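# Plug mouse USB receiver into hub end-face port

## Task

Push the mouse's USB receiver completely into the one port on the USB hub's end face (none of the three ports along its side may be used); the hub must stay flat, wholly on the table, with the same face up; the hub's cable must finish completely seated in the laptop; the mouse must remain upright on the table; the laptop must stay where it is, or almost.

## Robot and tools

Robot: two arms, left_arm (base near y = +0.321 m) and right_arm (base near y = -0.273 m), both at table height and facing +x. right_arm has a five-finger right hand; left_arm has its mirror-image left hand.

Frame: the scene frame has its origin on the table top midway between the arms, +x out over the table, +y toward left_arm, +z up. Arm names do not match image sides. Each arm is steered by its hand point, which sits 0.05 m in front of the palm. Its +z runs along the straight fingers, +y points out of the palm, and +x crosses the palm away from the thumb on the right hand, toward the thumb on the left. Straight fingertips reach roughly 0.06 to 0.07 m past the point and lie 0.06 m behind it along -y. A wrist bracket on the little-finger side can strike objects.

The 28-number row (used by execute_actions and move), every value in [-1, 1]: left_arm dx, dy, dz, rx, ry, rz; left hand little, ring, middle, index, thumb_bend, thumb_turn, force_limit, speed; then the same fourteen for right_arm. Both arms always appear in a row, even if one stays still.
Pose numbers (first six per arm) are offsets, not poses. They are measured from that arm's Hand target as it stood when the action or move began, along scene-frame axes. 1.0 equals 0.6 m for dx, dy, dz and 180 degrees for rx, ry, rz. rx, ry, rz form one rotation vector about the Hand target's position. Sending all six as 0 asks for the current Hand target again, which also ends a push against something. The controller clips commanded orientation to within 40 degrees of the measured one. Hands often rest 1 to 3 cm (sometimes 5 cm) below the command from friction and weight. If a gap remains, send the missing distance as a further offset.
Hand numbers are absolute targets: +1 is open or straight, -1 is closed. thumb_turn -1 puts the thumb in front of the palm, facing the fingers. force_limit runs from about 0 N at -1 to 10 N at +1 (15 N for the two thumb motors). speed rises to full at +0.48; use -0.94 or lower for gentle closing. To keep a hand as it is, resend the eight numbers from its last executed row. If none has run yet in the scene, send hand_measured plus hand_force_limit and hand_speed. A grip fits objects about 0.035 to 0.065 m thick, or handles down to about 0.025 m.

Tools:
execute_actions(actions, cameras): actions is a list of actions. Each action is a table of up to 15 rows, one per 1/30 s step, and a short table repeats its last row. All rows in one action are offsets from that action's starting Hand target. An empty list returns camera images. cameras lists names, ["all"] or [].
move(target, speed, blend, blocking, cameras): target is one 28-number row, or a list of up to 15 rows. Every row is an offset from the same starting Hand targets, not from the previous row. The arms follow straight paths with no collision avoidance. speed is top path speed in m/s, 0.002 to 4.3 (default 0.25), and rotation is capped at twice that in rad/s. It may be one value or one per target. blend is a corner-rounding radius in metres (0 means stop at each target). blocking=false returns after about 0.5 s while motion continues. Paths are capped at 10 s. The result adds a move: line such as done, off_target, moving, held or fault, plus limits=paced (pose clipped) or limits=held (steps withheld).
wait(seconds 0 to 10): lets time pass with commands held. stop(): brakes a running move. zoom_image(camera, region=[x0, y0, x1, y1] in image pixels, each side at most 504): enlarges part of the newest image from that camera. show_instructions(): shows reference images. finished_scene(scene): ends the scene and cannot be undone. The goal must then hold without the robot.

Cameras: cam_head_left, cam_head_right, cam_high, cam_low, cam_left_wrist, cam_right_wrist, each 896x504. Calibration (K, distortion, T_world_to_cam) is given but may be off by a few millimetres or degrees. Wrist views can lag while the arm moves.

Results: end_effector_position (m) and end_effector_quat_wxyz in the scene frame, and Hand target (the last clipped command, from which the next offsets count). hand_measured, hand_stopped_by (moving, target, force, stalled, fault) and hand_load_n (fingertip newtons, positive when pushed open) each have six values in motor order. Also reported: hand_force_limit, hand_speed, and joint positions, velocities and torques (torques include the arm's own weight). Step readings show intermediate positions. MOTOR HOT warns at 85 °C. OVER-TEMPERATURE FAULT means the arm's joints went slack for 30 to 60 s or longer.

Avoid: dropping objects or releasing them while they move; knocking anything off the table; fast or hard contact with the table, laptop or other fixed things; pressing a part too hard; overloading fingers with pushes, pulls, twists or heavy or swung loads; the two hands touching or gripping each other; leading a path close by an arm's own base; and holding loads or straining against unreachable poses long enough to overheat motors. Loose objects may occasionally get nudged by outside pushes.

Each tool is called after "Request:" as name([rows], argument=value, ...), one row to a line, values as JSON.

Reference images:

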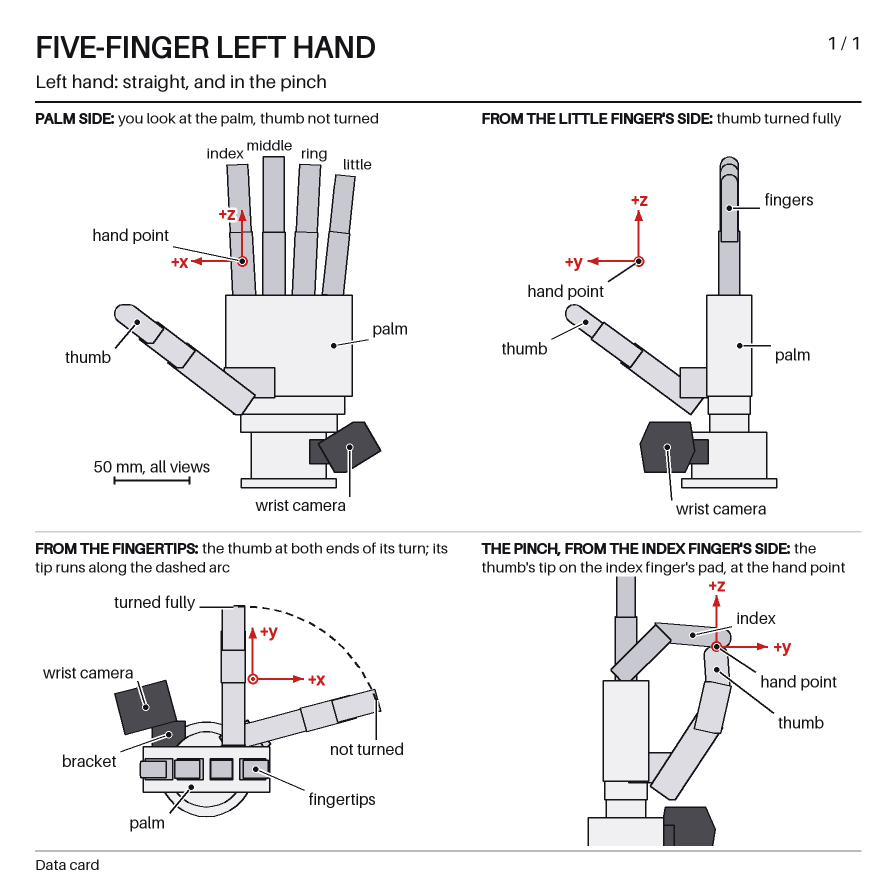

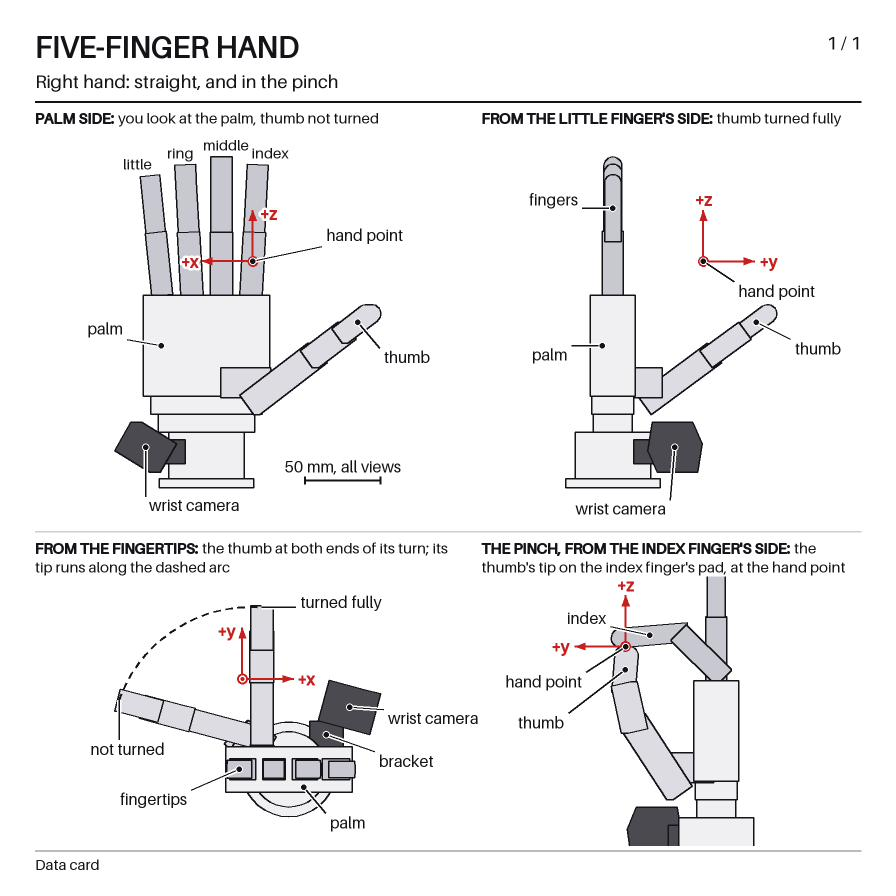

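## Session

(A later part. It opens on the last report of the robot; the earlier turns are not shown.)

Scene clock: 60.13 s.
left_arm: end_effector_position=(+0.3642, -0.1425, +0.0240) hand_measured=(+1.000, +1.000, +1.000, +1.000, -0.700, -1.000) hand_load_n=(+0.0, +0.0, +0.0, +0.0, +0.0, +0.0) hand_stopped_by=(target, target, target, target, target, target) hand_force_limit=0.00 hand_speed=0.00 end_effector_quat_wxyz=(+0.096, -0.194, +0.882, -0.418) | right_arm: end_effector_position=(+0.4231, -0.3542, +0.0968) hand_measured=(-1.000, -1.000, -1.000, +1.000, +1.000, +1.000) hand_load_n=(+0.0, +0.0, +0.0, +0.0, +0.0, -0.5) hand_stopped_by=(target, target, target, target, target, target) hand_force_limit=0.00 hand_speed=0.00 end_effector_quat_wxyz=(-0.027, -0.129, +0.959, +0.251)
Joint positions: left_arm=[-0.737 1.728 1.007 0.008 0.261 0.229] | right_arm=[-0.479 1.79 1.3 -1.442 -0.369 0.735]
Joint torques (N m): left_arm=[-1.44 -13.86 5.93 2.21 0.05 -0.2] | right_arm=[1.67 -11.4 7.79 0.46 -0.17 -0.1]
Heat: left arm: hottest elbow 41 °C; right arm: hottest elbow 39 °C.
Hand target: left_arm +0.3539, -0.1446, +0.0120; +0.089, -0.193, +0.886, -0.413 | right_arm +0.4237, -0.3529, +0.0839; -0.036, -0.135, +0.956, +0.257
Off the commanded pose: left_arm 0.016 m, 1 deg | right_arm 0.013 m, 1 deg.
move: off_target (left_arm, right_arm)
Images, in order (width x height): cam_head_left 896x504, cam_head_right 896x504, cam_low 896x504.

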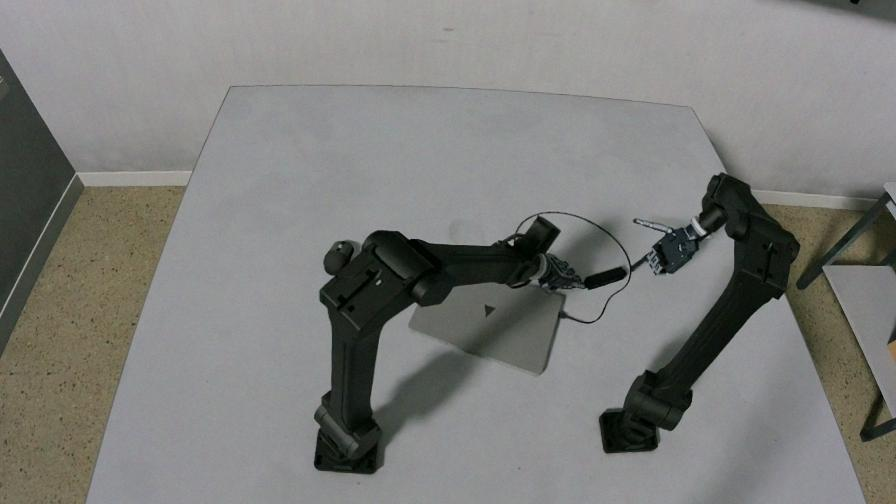

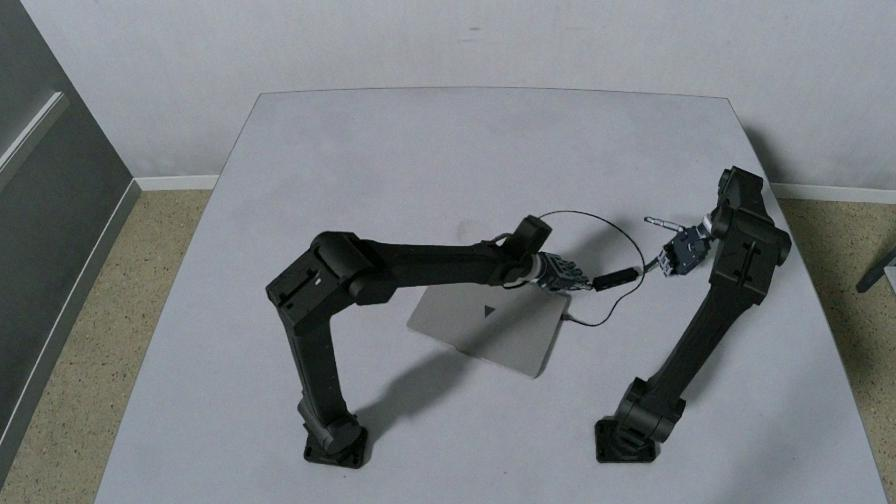

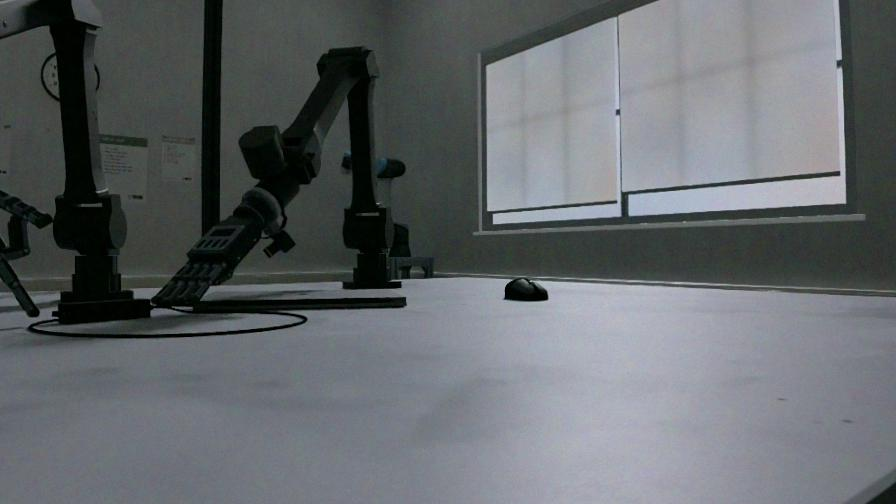

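Request:
move(target=[-0.0060,-0.0040,-0.010,0,0,0,1,1,1,1,-0.7,-1,0,0,0,0,0,0,0,0,-1,-1,-1,1,1,1,0,0], speed=0.05, cameras=["cam_head_left","cam_head_right","cam_low"])

Request:
zoom_image(camera="cam_low", region=[130, 280, 200, 325])

Request:
zoom_image(camera="cam_head_left", region=[565, 265, 605, 300])

Request:
zoom_image(camera="cam_head_right", region=[575, 265, 615, 300])

Scene clock: 65.50 s.
left_arm: end_effector_position=(+0.3614, -0.1453, +0.0232) hand_measured=(+1.000, +1.000, +1.000, +1.000, -0.700, -1.000) hand_load_n=(+0.0, +0.0, +0.0, +0.0, +0.0, +0.0) hand_stopped_by=(target, target, target, target, target, target) hand_force_limit=0.00 hand_speed=0.00 end_effector_quat_wxyz=(+0.098, -0.193, +0.880, -0.422) | right_arm: end_effector_position=(+0.4231, -0.3542, +0.0968) hand_measured=(-1.000, -1.000, -1.000, +1.000, +1.000, +1.000) hand_load_n=(+0.0, +0.0, +0.0, +0.0, -0.5, +0.0) hand_stopped_by=(target, target, target, target, target, target) hand_force_limit=0.00 hand_speed=0.00 end_effector_quat_wxyz=(-0.027, -0.129, +0.959, +0.251)
Joint positions: left_arm=[-0.746 1.728 1 0.026 0.254 0.223] | right_arm=[-0.479 1.79 1.3 -1.442 -0.369 0.735]
Joint torques (N m): left_arm=[-1.44 -13.04 5.9 2.11 0.07 -0.16] | right_arm=[0.56 -12.34 7.97 0.2 -0.1 -0.09]
Heat: left arm: hottest elbow 40 °C; right arm: hottest elbow 39 °C.
Hand target: left_arm +0.3503, -0.1469, +0.0059; +0.089, -0.193, +0.886, -0.413 | right_arm +0.4237, -0.3529, +0.0839; -0.036, -0.135, +0.956, +0.257
Off the commanded pose: left_arm 0.021 m, 2 deg | right_arm 0.013 m, 1 deg.
move: off_target (left_arm, right_arm)
Images, in order (width x height): cam_head_left 896x504, cam_head_right 896x504, cam_low 896x504.

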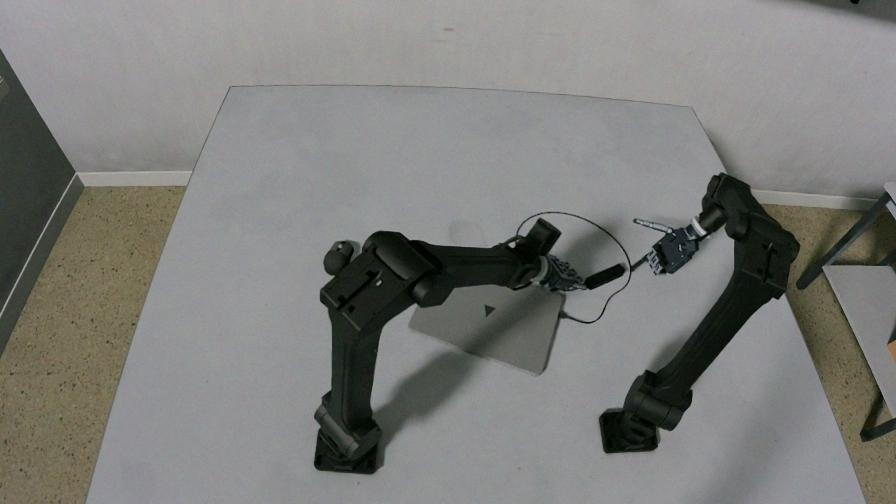

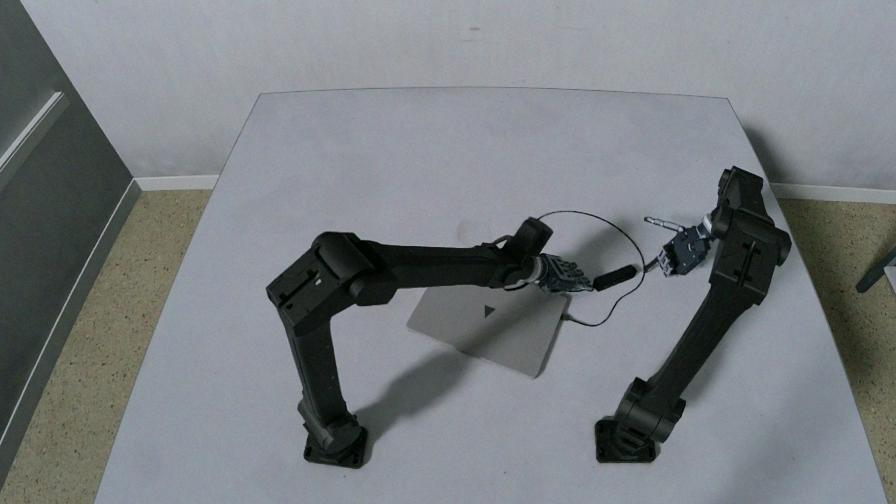

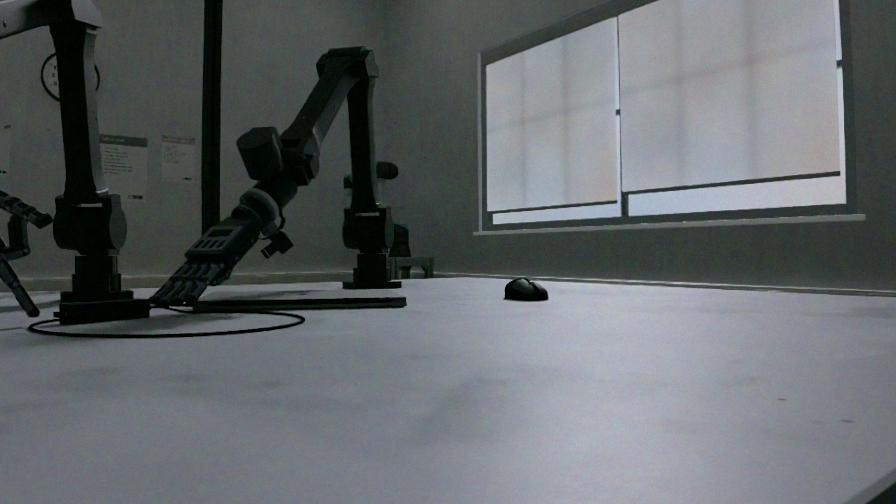

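Scaled by 7.200 from the camera's 896x504 image, which has a finer 1280x720 frame.

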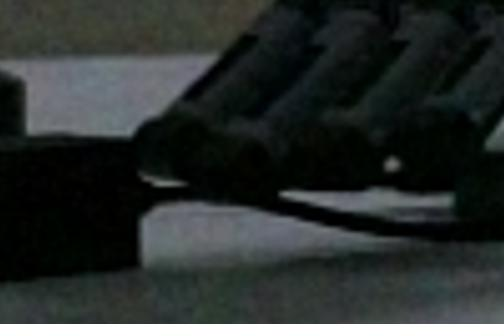

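Scaled by 12.600 from the camera's 896x504 image, which has a finer 1280x720 frame.

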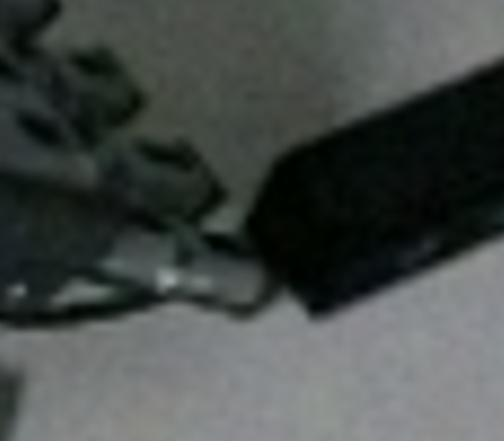

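Scaled by 12.600 from the camera's 896x504 image, which has a finer 1280x720 frame.

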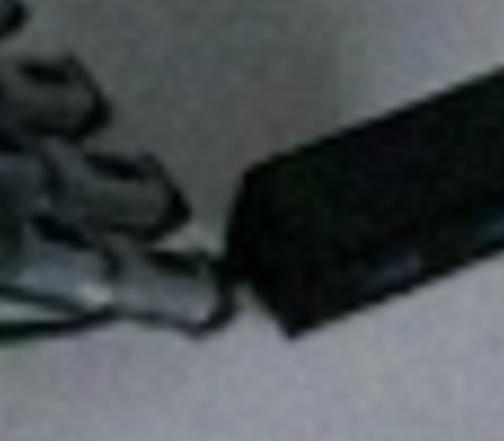

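Request:
zoom_image(camera="cam_head_left", region=[560, 250, 660, 310])

Request:
zoom_image(camera="cam_low", region=[20, 285, 120, 345])

Scaled by 5.040 from the camera's 896x504 image, which has a finer 1280x720 frame.

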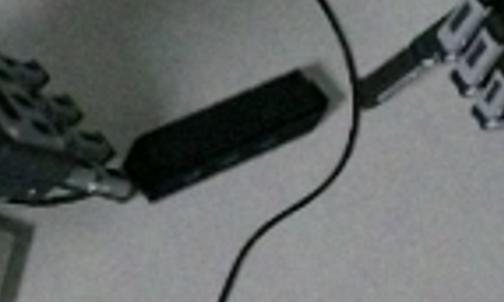

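Scaled by 5.040 from the camera's 896x504 image, which has a finer 1280x720 frame.

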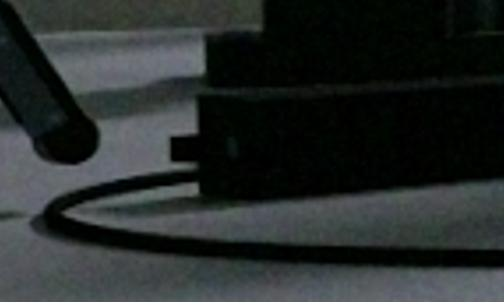

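Request:
move(target=[0.0453,0.0237,0.0090,0,0,0,1,1,1,1,-0.7,-1,0,0,0,0,0,0,0,0,-1,-1,-1,1,1,1,0,0], speed=0.04, cameras=["cam_head_left","cam_head_right","cam_low"])

Request:
zoom_image(camera="cam_low", region=[20, 285, 200, 345])

Request:
zoom_image(camera="cam_head_left", region=[560, 250, 660, 310])

Request:
zoom_image(camera="cam_head_right", region=[560, 250, 660, 310])

Scene clock: 71.47 s.
left_arm: end_effector_position=(+0.3680, -0.1359, +0.0221) hand_measured=(+1.000, +1.000, +1.000, +1.000, -0.700, -1.000) hand_load_n=(+0.0, +0.0, +0.0, +0.0, +0.0, +0.0) hand_stopped_by=(target, target, target, target, target, target) hand_force_limit=0.00 hand_speed=0.00 end_effector_quat_wxyz=(+0.090, -0.189, +0.881, -0.424) | right_arm: end_effector_position=(+0.4231, -0.3542, +0.0968) hand_measured=(-1.000, -1.000, -1.000, +1.000, +1.000, +1.000) hand_load_n=(+0.0, +0.0, +0.0, +0.0, +0.0, +0.0) hand_stopped_by=(target, target, target, target, target, target) hand_force_limit=0.00 hand_speed=0.00 end_effector_quat_wxyz=(-0.027, -0.129, +0.959, +0.251)
Joint positions: left_arm=[-0.716 1.73 1 0.018 0.295 0.243] | right_arm=[-0.479 1.79 1.3 -1.442 -0.369 0.735]
Joint torques (N m): left_arm=[0.62 -12.51 8.17 0.98 0.21 0.01] | right_arm=[1.61 -12.22 7.92 0.39 -0.13 -0.08]
Heat: left arm: hottest elbow 40 °C; right arm: hottest elbow 39 °C.
Hand target: left_arm +0.3775, -0.1328, +0.0115; +0.089, -0.193, +0.886, -0.413 | right_arm +0.4237, -0.3529, +0.0839; -0.036, -0.135, +0.956, +0.257
Off the commanded pose: left_arm 0.015 m, 1 deg | right_arm 0.013 m, 1 deg.
move: off_target (left_arm, right_arm)
Images, in order (width x height): cam_head_left 896x504, cam_head_right 896x504, cam_low 896x504.

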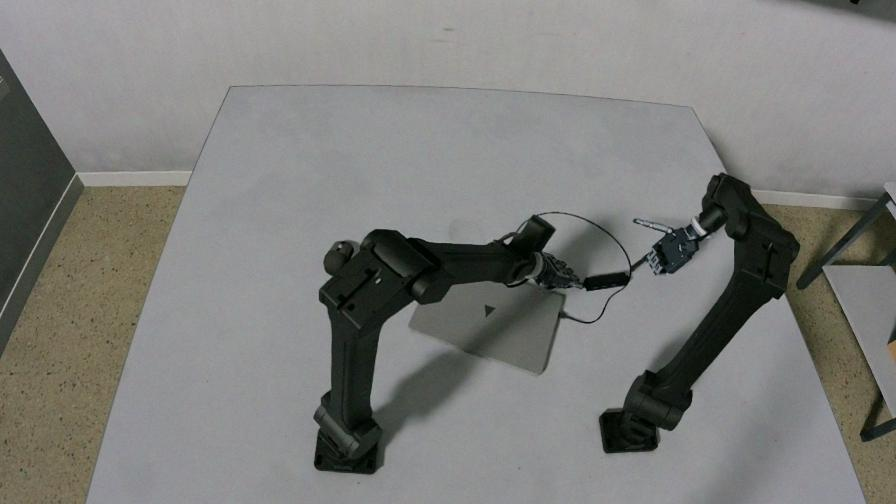

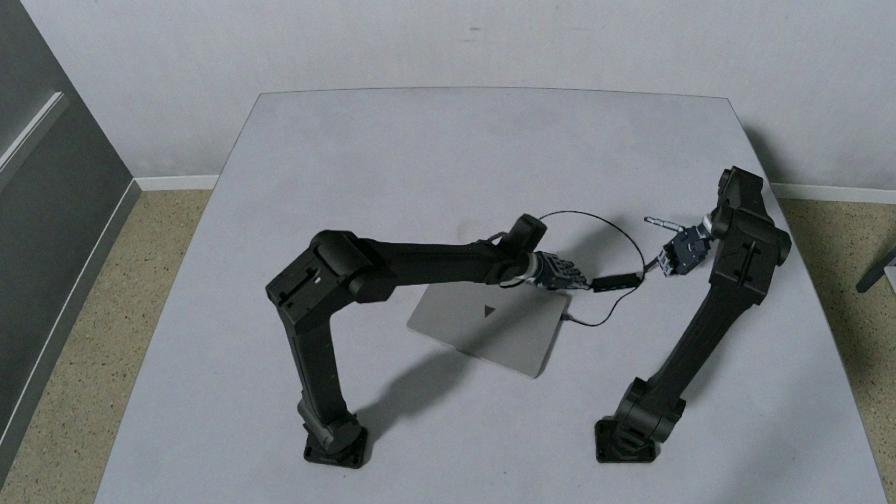

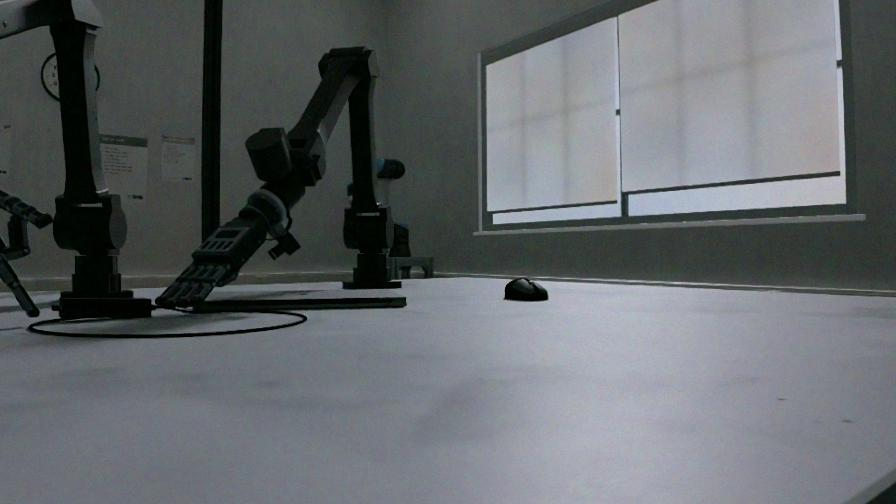

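Scaled by 2.800 from the camera's 896x504 image, which has a finer 1280x720 frame.

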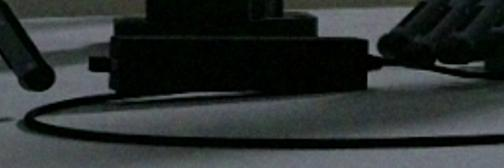

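Scaled by 5.040 from the camera's 896x504 image, which has a finer 1280x720 frame.

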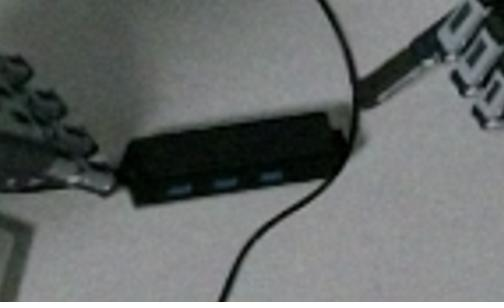

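Scaled by 5.040 from the camera's 896x504 image, which has a finer 1280x720 frame.

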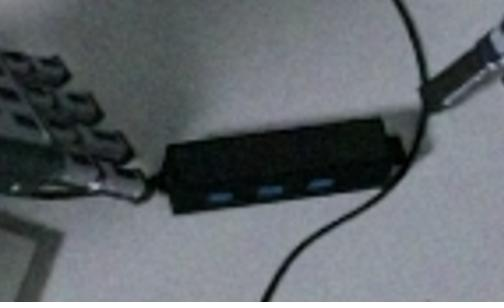

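Request:
zoom_image(camera="cam_low", region=[40, 290, 110, 330])

Request:
zoom_image(camera="cam_head_left", region=[605, 260, 645, 300])

Request:
zoom_image(camera="cam_head_left", region=[565, 265, 605, 300])

Scaled by 7.200 from the camera's 896x504 image, which has a finer 1280x720 frame.

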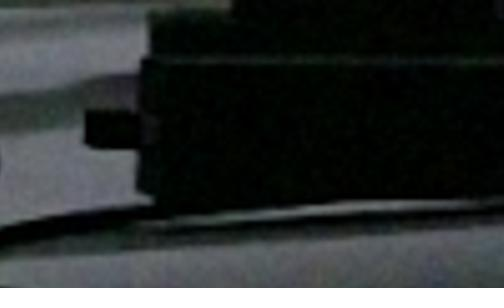

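Scaled by 12.600 from the camera's 896x504 image, which has a finer 1280x720 frame.

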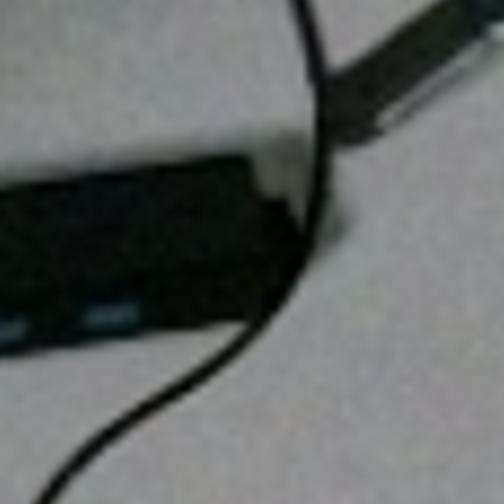

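Scaled by 12.600 from the camera's 896x504 image, which has a finer 1280x720 frame.

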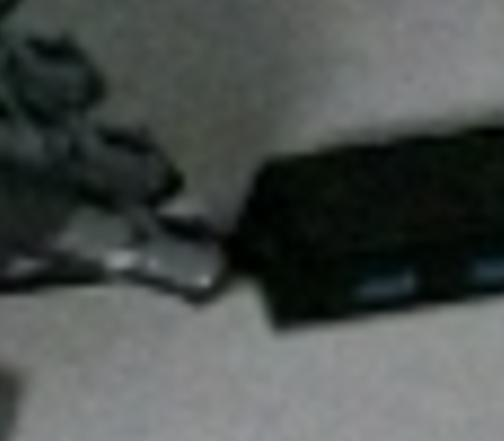

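Request:
move(target=[-0.0192,0.0130,0.0892,0,0,-0.0472,1,1,1,1,-0.7,-1,0,0,-0.0528,-0.005,0.0135,0,0,-0.0389,-1,-1,-1,1,1,1,0,0], speed=0.08, cameras=["cam_head_left","cam_head_right","cam_low"])

Request:
zoom_image(camera="cam_low", region=[20, 285, 200, 345])

Request:
zoom_image(camera="cam_head_left", region=[560, 250, 660, 310])

Request:
zoom_image(camera="cam_head_right", region=[560, 250, 660, 310])

Scene clock: 77.30 s.
left_arm: end_effector_position=(+0.3444, -0.1155, +0.0416) hand_measured=(+1.000, +1.000, +1.000, +1.000, -0.700, -1.000) hand_load_n=(+0.0, +0.0, +0.0, +0.0, +0.0, +0.0) hand_stopped_by=(target, target, target, target, target, target) hand_force_limit=0.00 hand_speed=0.00 end_effector_quat_wxyz=(+0.042, -0.132, +0.905, -0.402) | right_arm: end_effector_position=(+0.3956, -0.3552, +0.0906) hand_measured=(-1.000, -1.000, -1.000, +1.000, +1.000, +1.000) hand_load_n=(+0.0, +0.0, +0.0, +0.0, -0.5, +0.0) hand_stopped_by=(target, target, target, target, target, target) hand_force_limit=0.00 hand_speed=0.00 end_effector_quat_wxyz=(-0.023, -0.085, +0.961, +0.261)
Joint positions: left_arm=[-0.695 1.67 1.023 -0.179 0.415 0.37] | right_arm=[-0.526 1.731 1.189 -1.4 -0.387 0.772]
Joint torques (N m): left_arm=[0.62 -15.15 10.3 1.1 0.42 -0.04] | right_arm=[0.21 -15.27 5.94 0.18 -0.34 0.2]
Heat: left arm: hottest elbow 41 °C; right arm: hottest elbow 39 °C.
Hand target: left_arm +0.3661, -0.1250, +0.0650; +0.058, -0.127, +0.897, -0.419 | right_arm +0.3920, -0.3560, +0.0921; -0.020, -0.076, +0.963, +0.259
Off the commanded pose: left_arm 0.033 m, 3 deg | right_arm 0.004 m, 1 deg.
move: off_target (left_arm)
Images, in order (width x height): cam_head_left 896x504, cam_head_right 896x504, cam_low 896x504.

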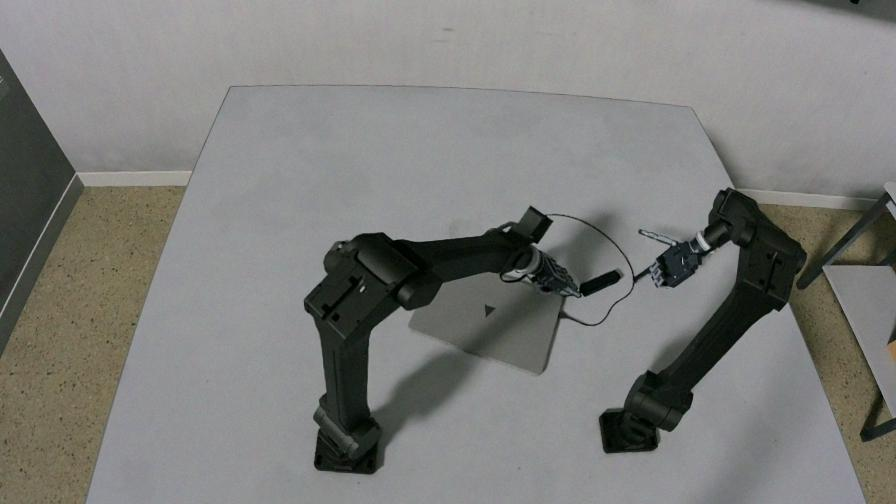

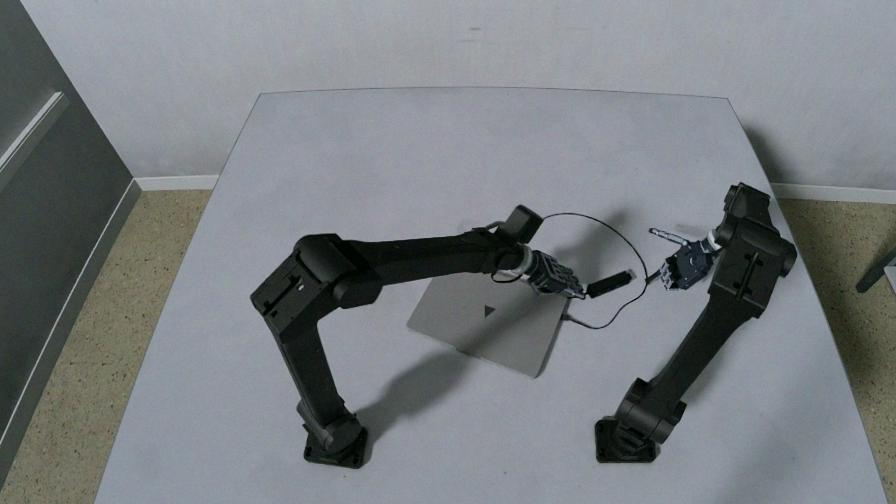

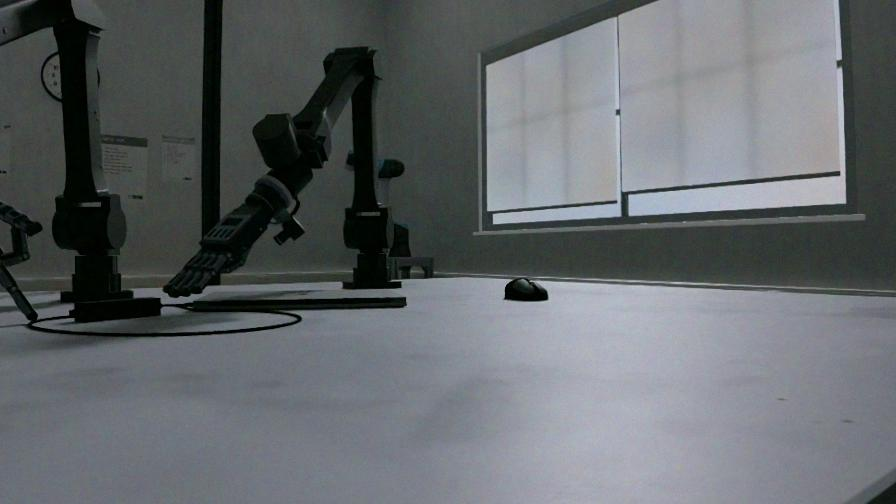

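Scaled by 2.800 from the camera's 896x504 image, which has a finer 1280x720 frame.

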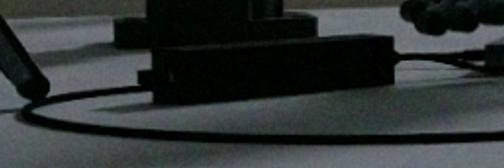

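Scaled by 5.040 from the camera's 896x504 image, which has a finer 1280x720 frame.

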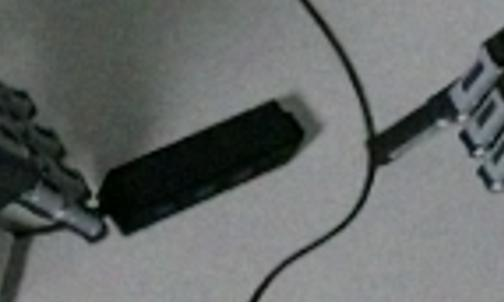

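Scaled by 5.040 from the camera's 896x504 image, which has a finer 1280x720 frame.

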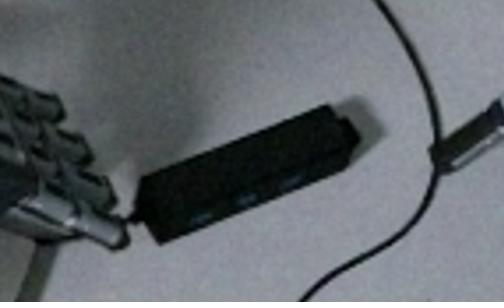

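Request:
move(target=[-0.0143,0.0013,-0.0667,0,0,0,1,1,1,1,-0.7,-1,0,0,0,-0.005,0.0317,0,0,0,-1,-1,-1,1,1,1,0,0], speed=0.06, cameras=["cam_head_left","cam_head_right","cam_low"])

Request:
zoom_image(camera="cam_low", region=[20, 285, 200, 345])

Request:
zoom_image(camera="cam_head_left", region=[560, 250, 660, 310])

Request:
zoom_image(camera="cam_head_right", region=[560, 250, 660, 310])

Scene clock: 86.07 s.
left_arm: end_effector_position=(+0.3577, -0.1273, +0.0372) hand_measured=(+1.000, +1.000, +1.000, +1.000, -0.700, -1.000) hand_load_n=(+0.0, +0.0, +0.0, +0.0, +0.0, +0.0) hand_stopped_by=(target, target, target, target, target, target) hand_force_limit=0.00 hand_speed=0.00 end_effector_quat_wxyz=(+0.060, -0.123, +0.895, -0.423) | right_arm: end_effector_position=(+0.3897, -0.3534, +0.1018) hand_measured=(-1.000, -1.000, -1.000, +1.000, +1.000, +1.000) hand_load_n=(+0.0, +0.0, +0.0, +0.0, +0.0, +0.0) hand_stopped_by=(target, target, target, target, target, target) hand_force_limit=0.00 hand_speed=0.00 end_effector_quat_wxyz=(-0.028, -0.082, +0.961, +0.264)
Joint positions: left_arm=[-0.695 1.699 1.023 -0.088 0.413 0.371] | right_arm=[-0.531 1.709 1.189 -1.435 -0.387 0.772]
Joint torques (N m): left_arm=[-0.15 -13.27 6.24 2.28 0.19 -0.12] | right_arm=[-1.14 -13.1 8.62 -0.59 -0.28 0.07]
Heat: left arm: hottest elbow 41 °C; right arm: hottest elbow 38 °C.
Hand target: left_arm +0.3575, -0.1241, +0.0249; +0.058, -0.127, +0.897, -0.418 | right_arm +0.3920, -0.3589, +0.1110; -0.020, -0.076, +0.963, +0.259
Off the commanded pose: left_arm 0.013 m, 1 deg | right_arm 0.011 m, 1 deg.
move: off_target (left_arm, right_arm)
Images, in order (width x height): cam_head_left 896x504, cam_head_right 896x504, cam_low 896x504.

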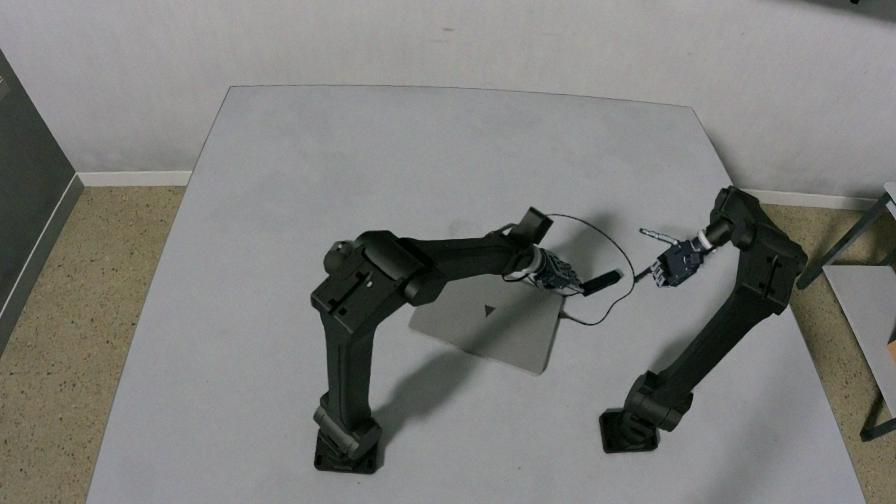

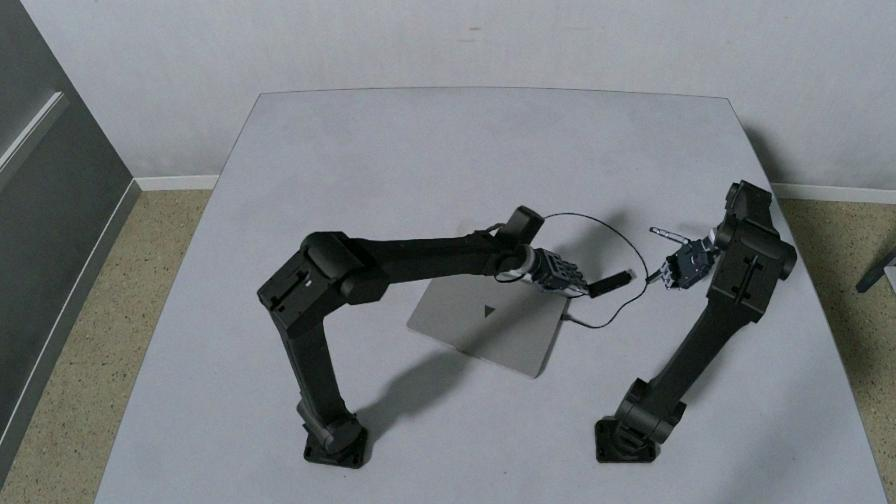

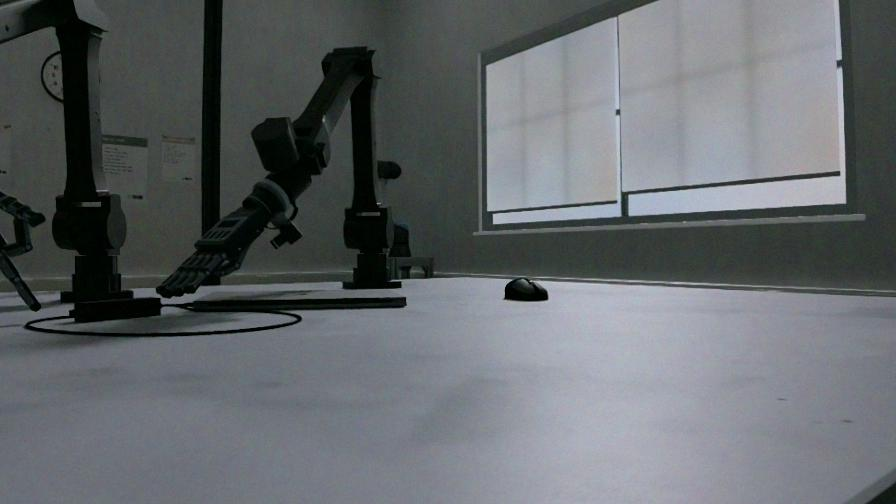

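Scaled by 2.800 from the camera's 896x504 image, which has a finer 1280x720 frame.

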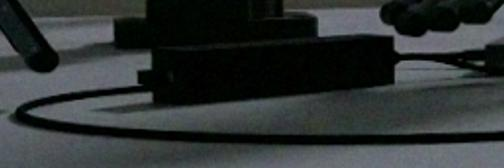

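Scaled by 5.040 from the camera's 896x504 image, which has a finer 1280x720 frame.

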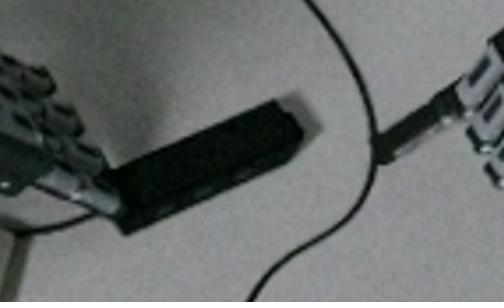

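Scaled by 5.040 from the camera's 896x504 image, which has a finer 1280x720 frame.

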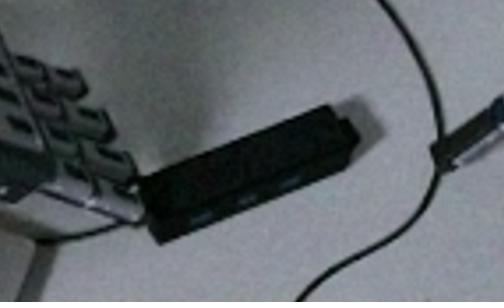

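Request:
move(target=[-0.0233,0.0160,0.0400,0,0,0,1,1,1,1,-0.7,-1,0,0,0,0,0,0,0,0,-1,-1,-1,1,1,1,0,0], speed=0.08, cameras=[])

Scene clock: 88.53 s.
left_arm: end_effector_position=(+0.3482, -0.1177, +0.0512) hand_measured=(+1.000, +1.000, +1.000, +1.000, -0.700, -1.000) hand_load_n=(+0.0, +0.0, +0.0, +0.0, +0.0, +0.0) hand_stopped_by=(target, target, target, target, target, target) hand_force_limit=0.00 hand_speed=0.00 end_effector_quat_wxyz=(+0.062, -0.124, +0.895, -0.423) | right_arm: end_effector_position=(+0.3897, -0.3534, +0.1018) hand_measured=(-1.000, -1.000, -1.000, +1.000, +1.000, +1.000) hand_load_n=(+0.0, +0.0, +0.0, +0.0, +0.0, +0.0) hand_stopped_by=(target, target, target, target, target, target) hand_force_limit=0.00 hand_speed=0.00 end_effector_quat_wxyz=(-0.028, -0.082, +0.961, +0.264)
Joint positions: left_arm=[-0.695 1.644 0.994 -0.113 0.409 0.371] | right_arm=[-0.531 1.709 1.189 -1.435 -0.387 0.772]
Joint torques (N m): left_arm=[-0.5 -14.62 6.46 1.16 0.19 -0.16] | right_arm=[0.15 -14.33 8.36 -0.57 -0.24 0.03]
Heat: left arm: hottest elbow 41 °C; right arm: hottest elbow 38 °C.
Hand target: left_arm +0.3435, -0.1145, +0.0489; +0.058, -0.127, +0.897, -0.418 | right_arm +0.3920, -0.3589, +0.1110; -0.020, -0.076, +0.963, +0.259
Off the commanded pose: left_arm 0.006 m, 1 deg | right_arm 0.011 m, 1 deg.
move: off_target (right_arm)
No camera images: "cameras" was empty.

Request:
move(target=[0.0022,-0.0047,-0.0500,0,0,0,1,1,1,1,-0.7,-1,0,0,0,0,0,0,0,0,-1,-1,-1,1,1,1,0,0], speed=0.05, cameras=["cam_head_left","cam_head_right","cam_low"])

Request:
zoom_image(camera="cam_low", region=[130, 280, 200, 325])

Request:
zoom_image(camera="cam_head_left", region=[560, 250, 660, 310])

Request:
zoom_image(camera="cam_head_right", region=[560, 250, 660, 310])

Scene clock: 91.07 s.
left_arm: end_effector_position=(+0.3474, -0.1166, +0.0285) hand_measured=(+1.000, +1.000, +1.000, +1.000, -0.700, -1.000) hand_load_n=(+0.0, +0.0, +0.0, +0.0, +0.0, +0.0) hand_stopped_by=(target, target, target, target, target, target) hand_force_limit=0.00 hand_speed=0.00 end_effector_quat_wxyz=(+0.061, -0.125, +0.896, -0.421) | right_arm: end_effector_position=(+0.3897, -0.3534, +0.1018) hand_measured=(-1.000, -1.000, -1.000, +1.000, +1.000, +1.000) hand_load_n=(+0.0, +0.0, +0.0, +0.0, +0.0, +0.0) hand_stopped_by=(target, target, target, target, target, target) hand_force_limit=0.00 hand_speed=0.00 end_effector_quat_wxyz=(-0.028, -0.082, +0.961, +0.264)
Joint positions: left_arm=[-0.695 1.682 0.972 -0.057 0.407 0.371] | right_arm=[-0.531 1.709 1.189 -1.435 -0.387 0.772]
Joint torques (N m): left_arm=[-0.67 -12.86 6.35 2.36 0.19 -0.18] | right_arm=[0.09 -13.86 8.5 -0.17 -0.29 0.09]
Heat: left arm: hottest elbow 41 °C; right arm: hottest elbow 38 °C.
Hand target: left_arm +0.3448, -0.1173, +0.0189; +0.058, -0.127, +0.897, -0.418 | right_arm +0.3920, -0.3589, +0.1110; -0.020, -0.076, +0.963, +0.259
Off the commanded pose: left_arm 0.010 m, 1 deg | right_arm 0.011 m, 1 deg.
move: off_target (right_arm)
Images, in order (width x height): cam_head_left 896x504, cam_head_right 896x504, cam_low 896x504.

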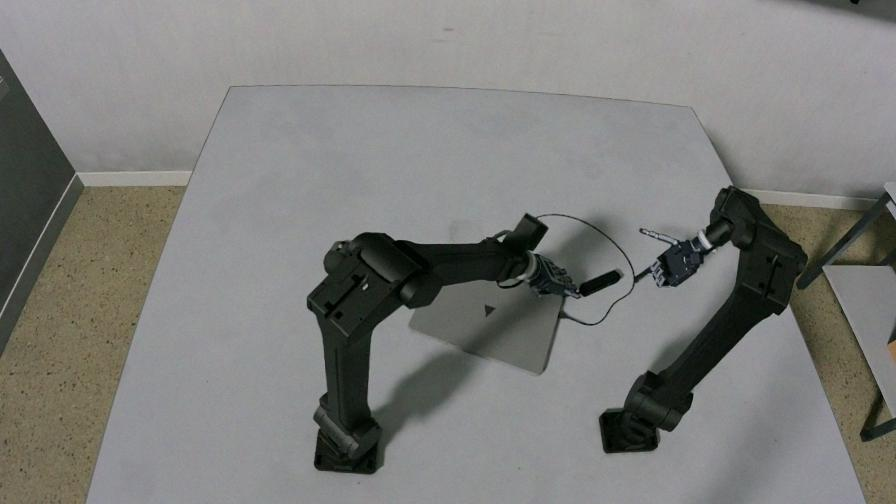

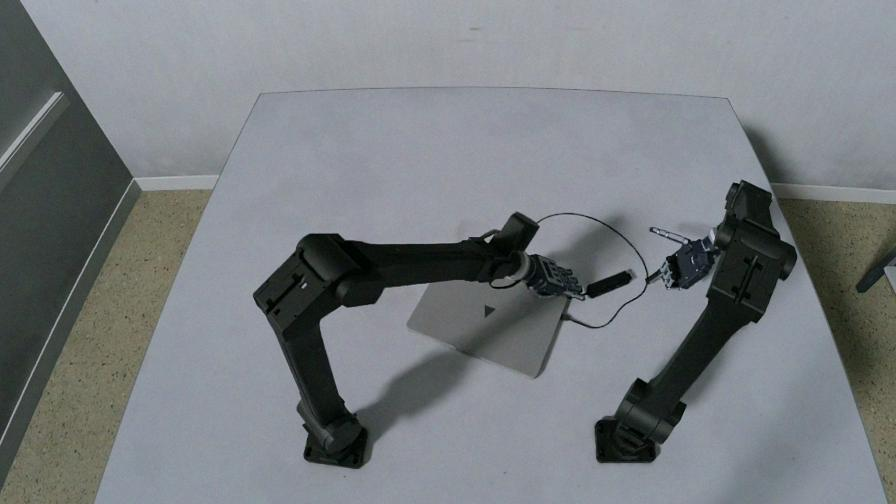

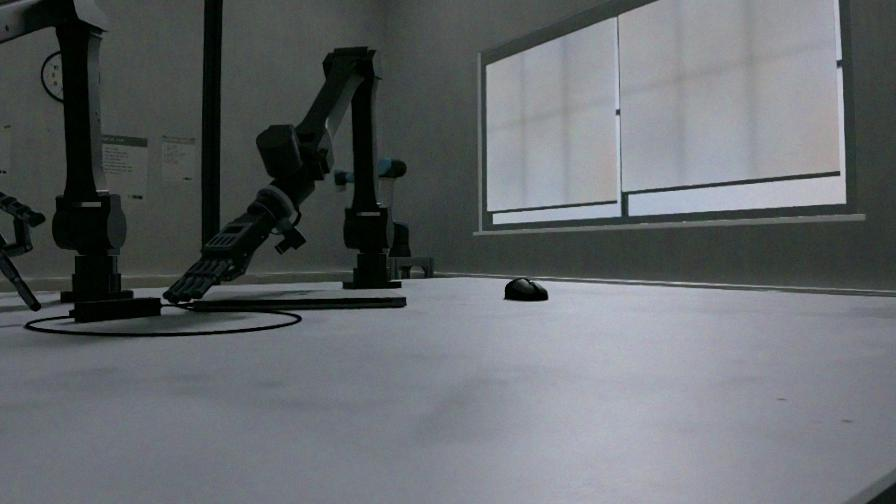

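Scaled by 7.200 from the camera's 896x504 image, which has a finer 1280x720 frame.

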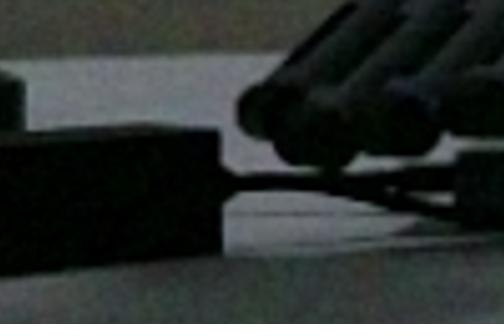

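Scaled by 5.040 from the camera's 896x504 image, which has a finer 1280x720 frame.

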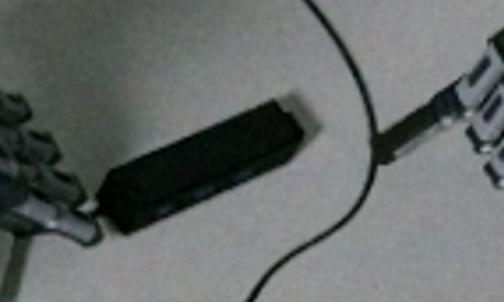

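Scaled by 5.040 from the camera's 896x504 image, which has a finer 1280x720 frame.

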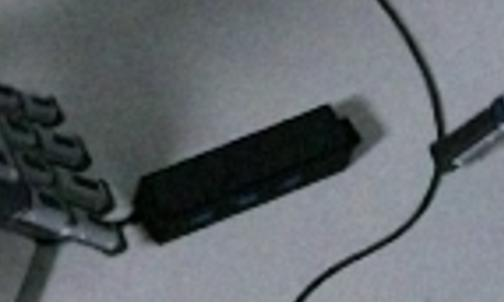

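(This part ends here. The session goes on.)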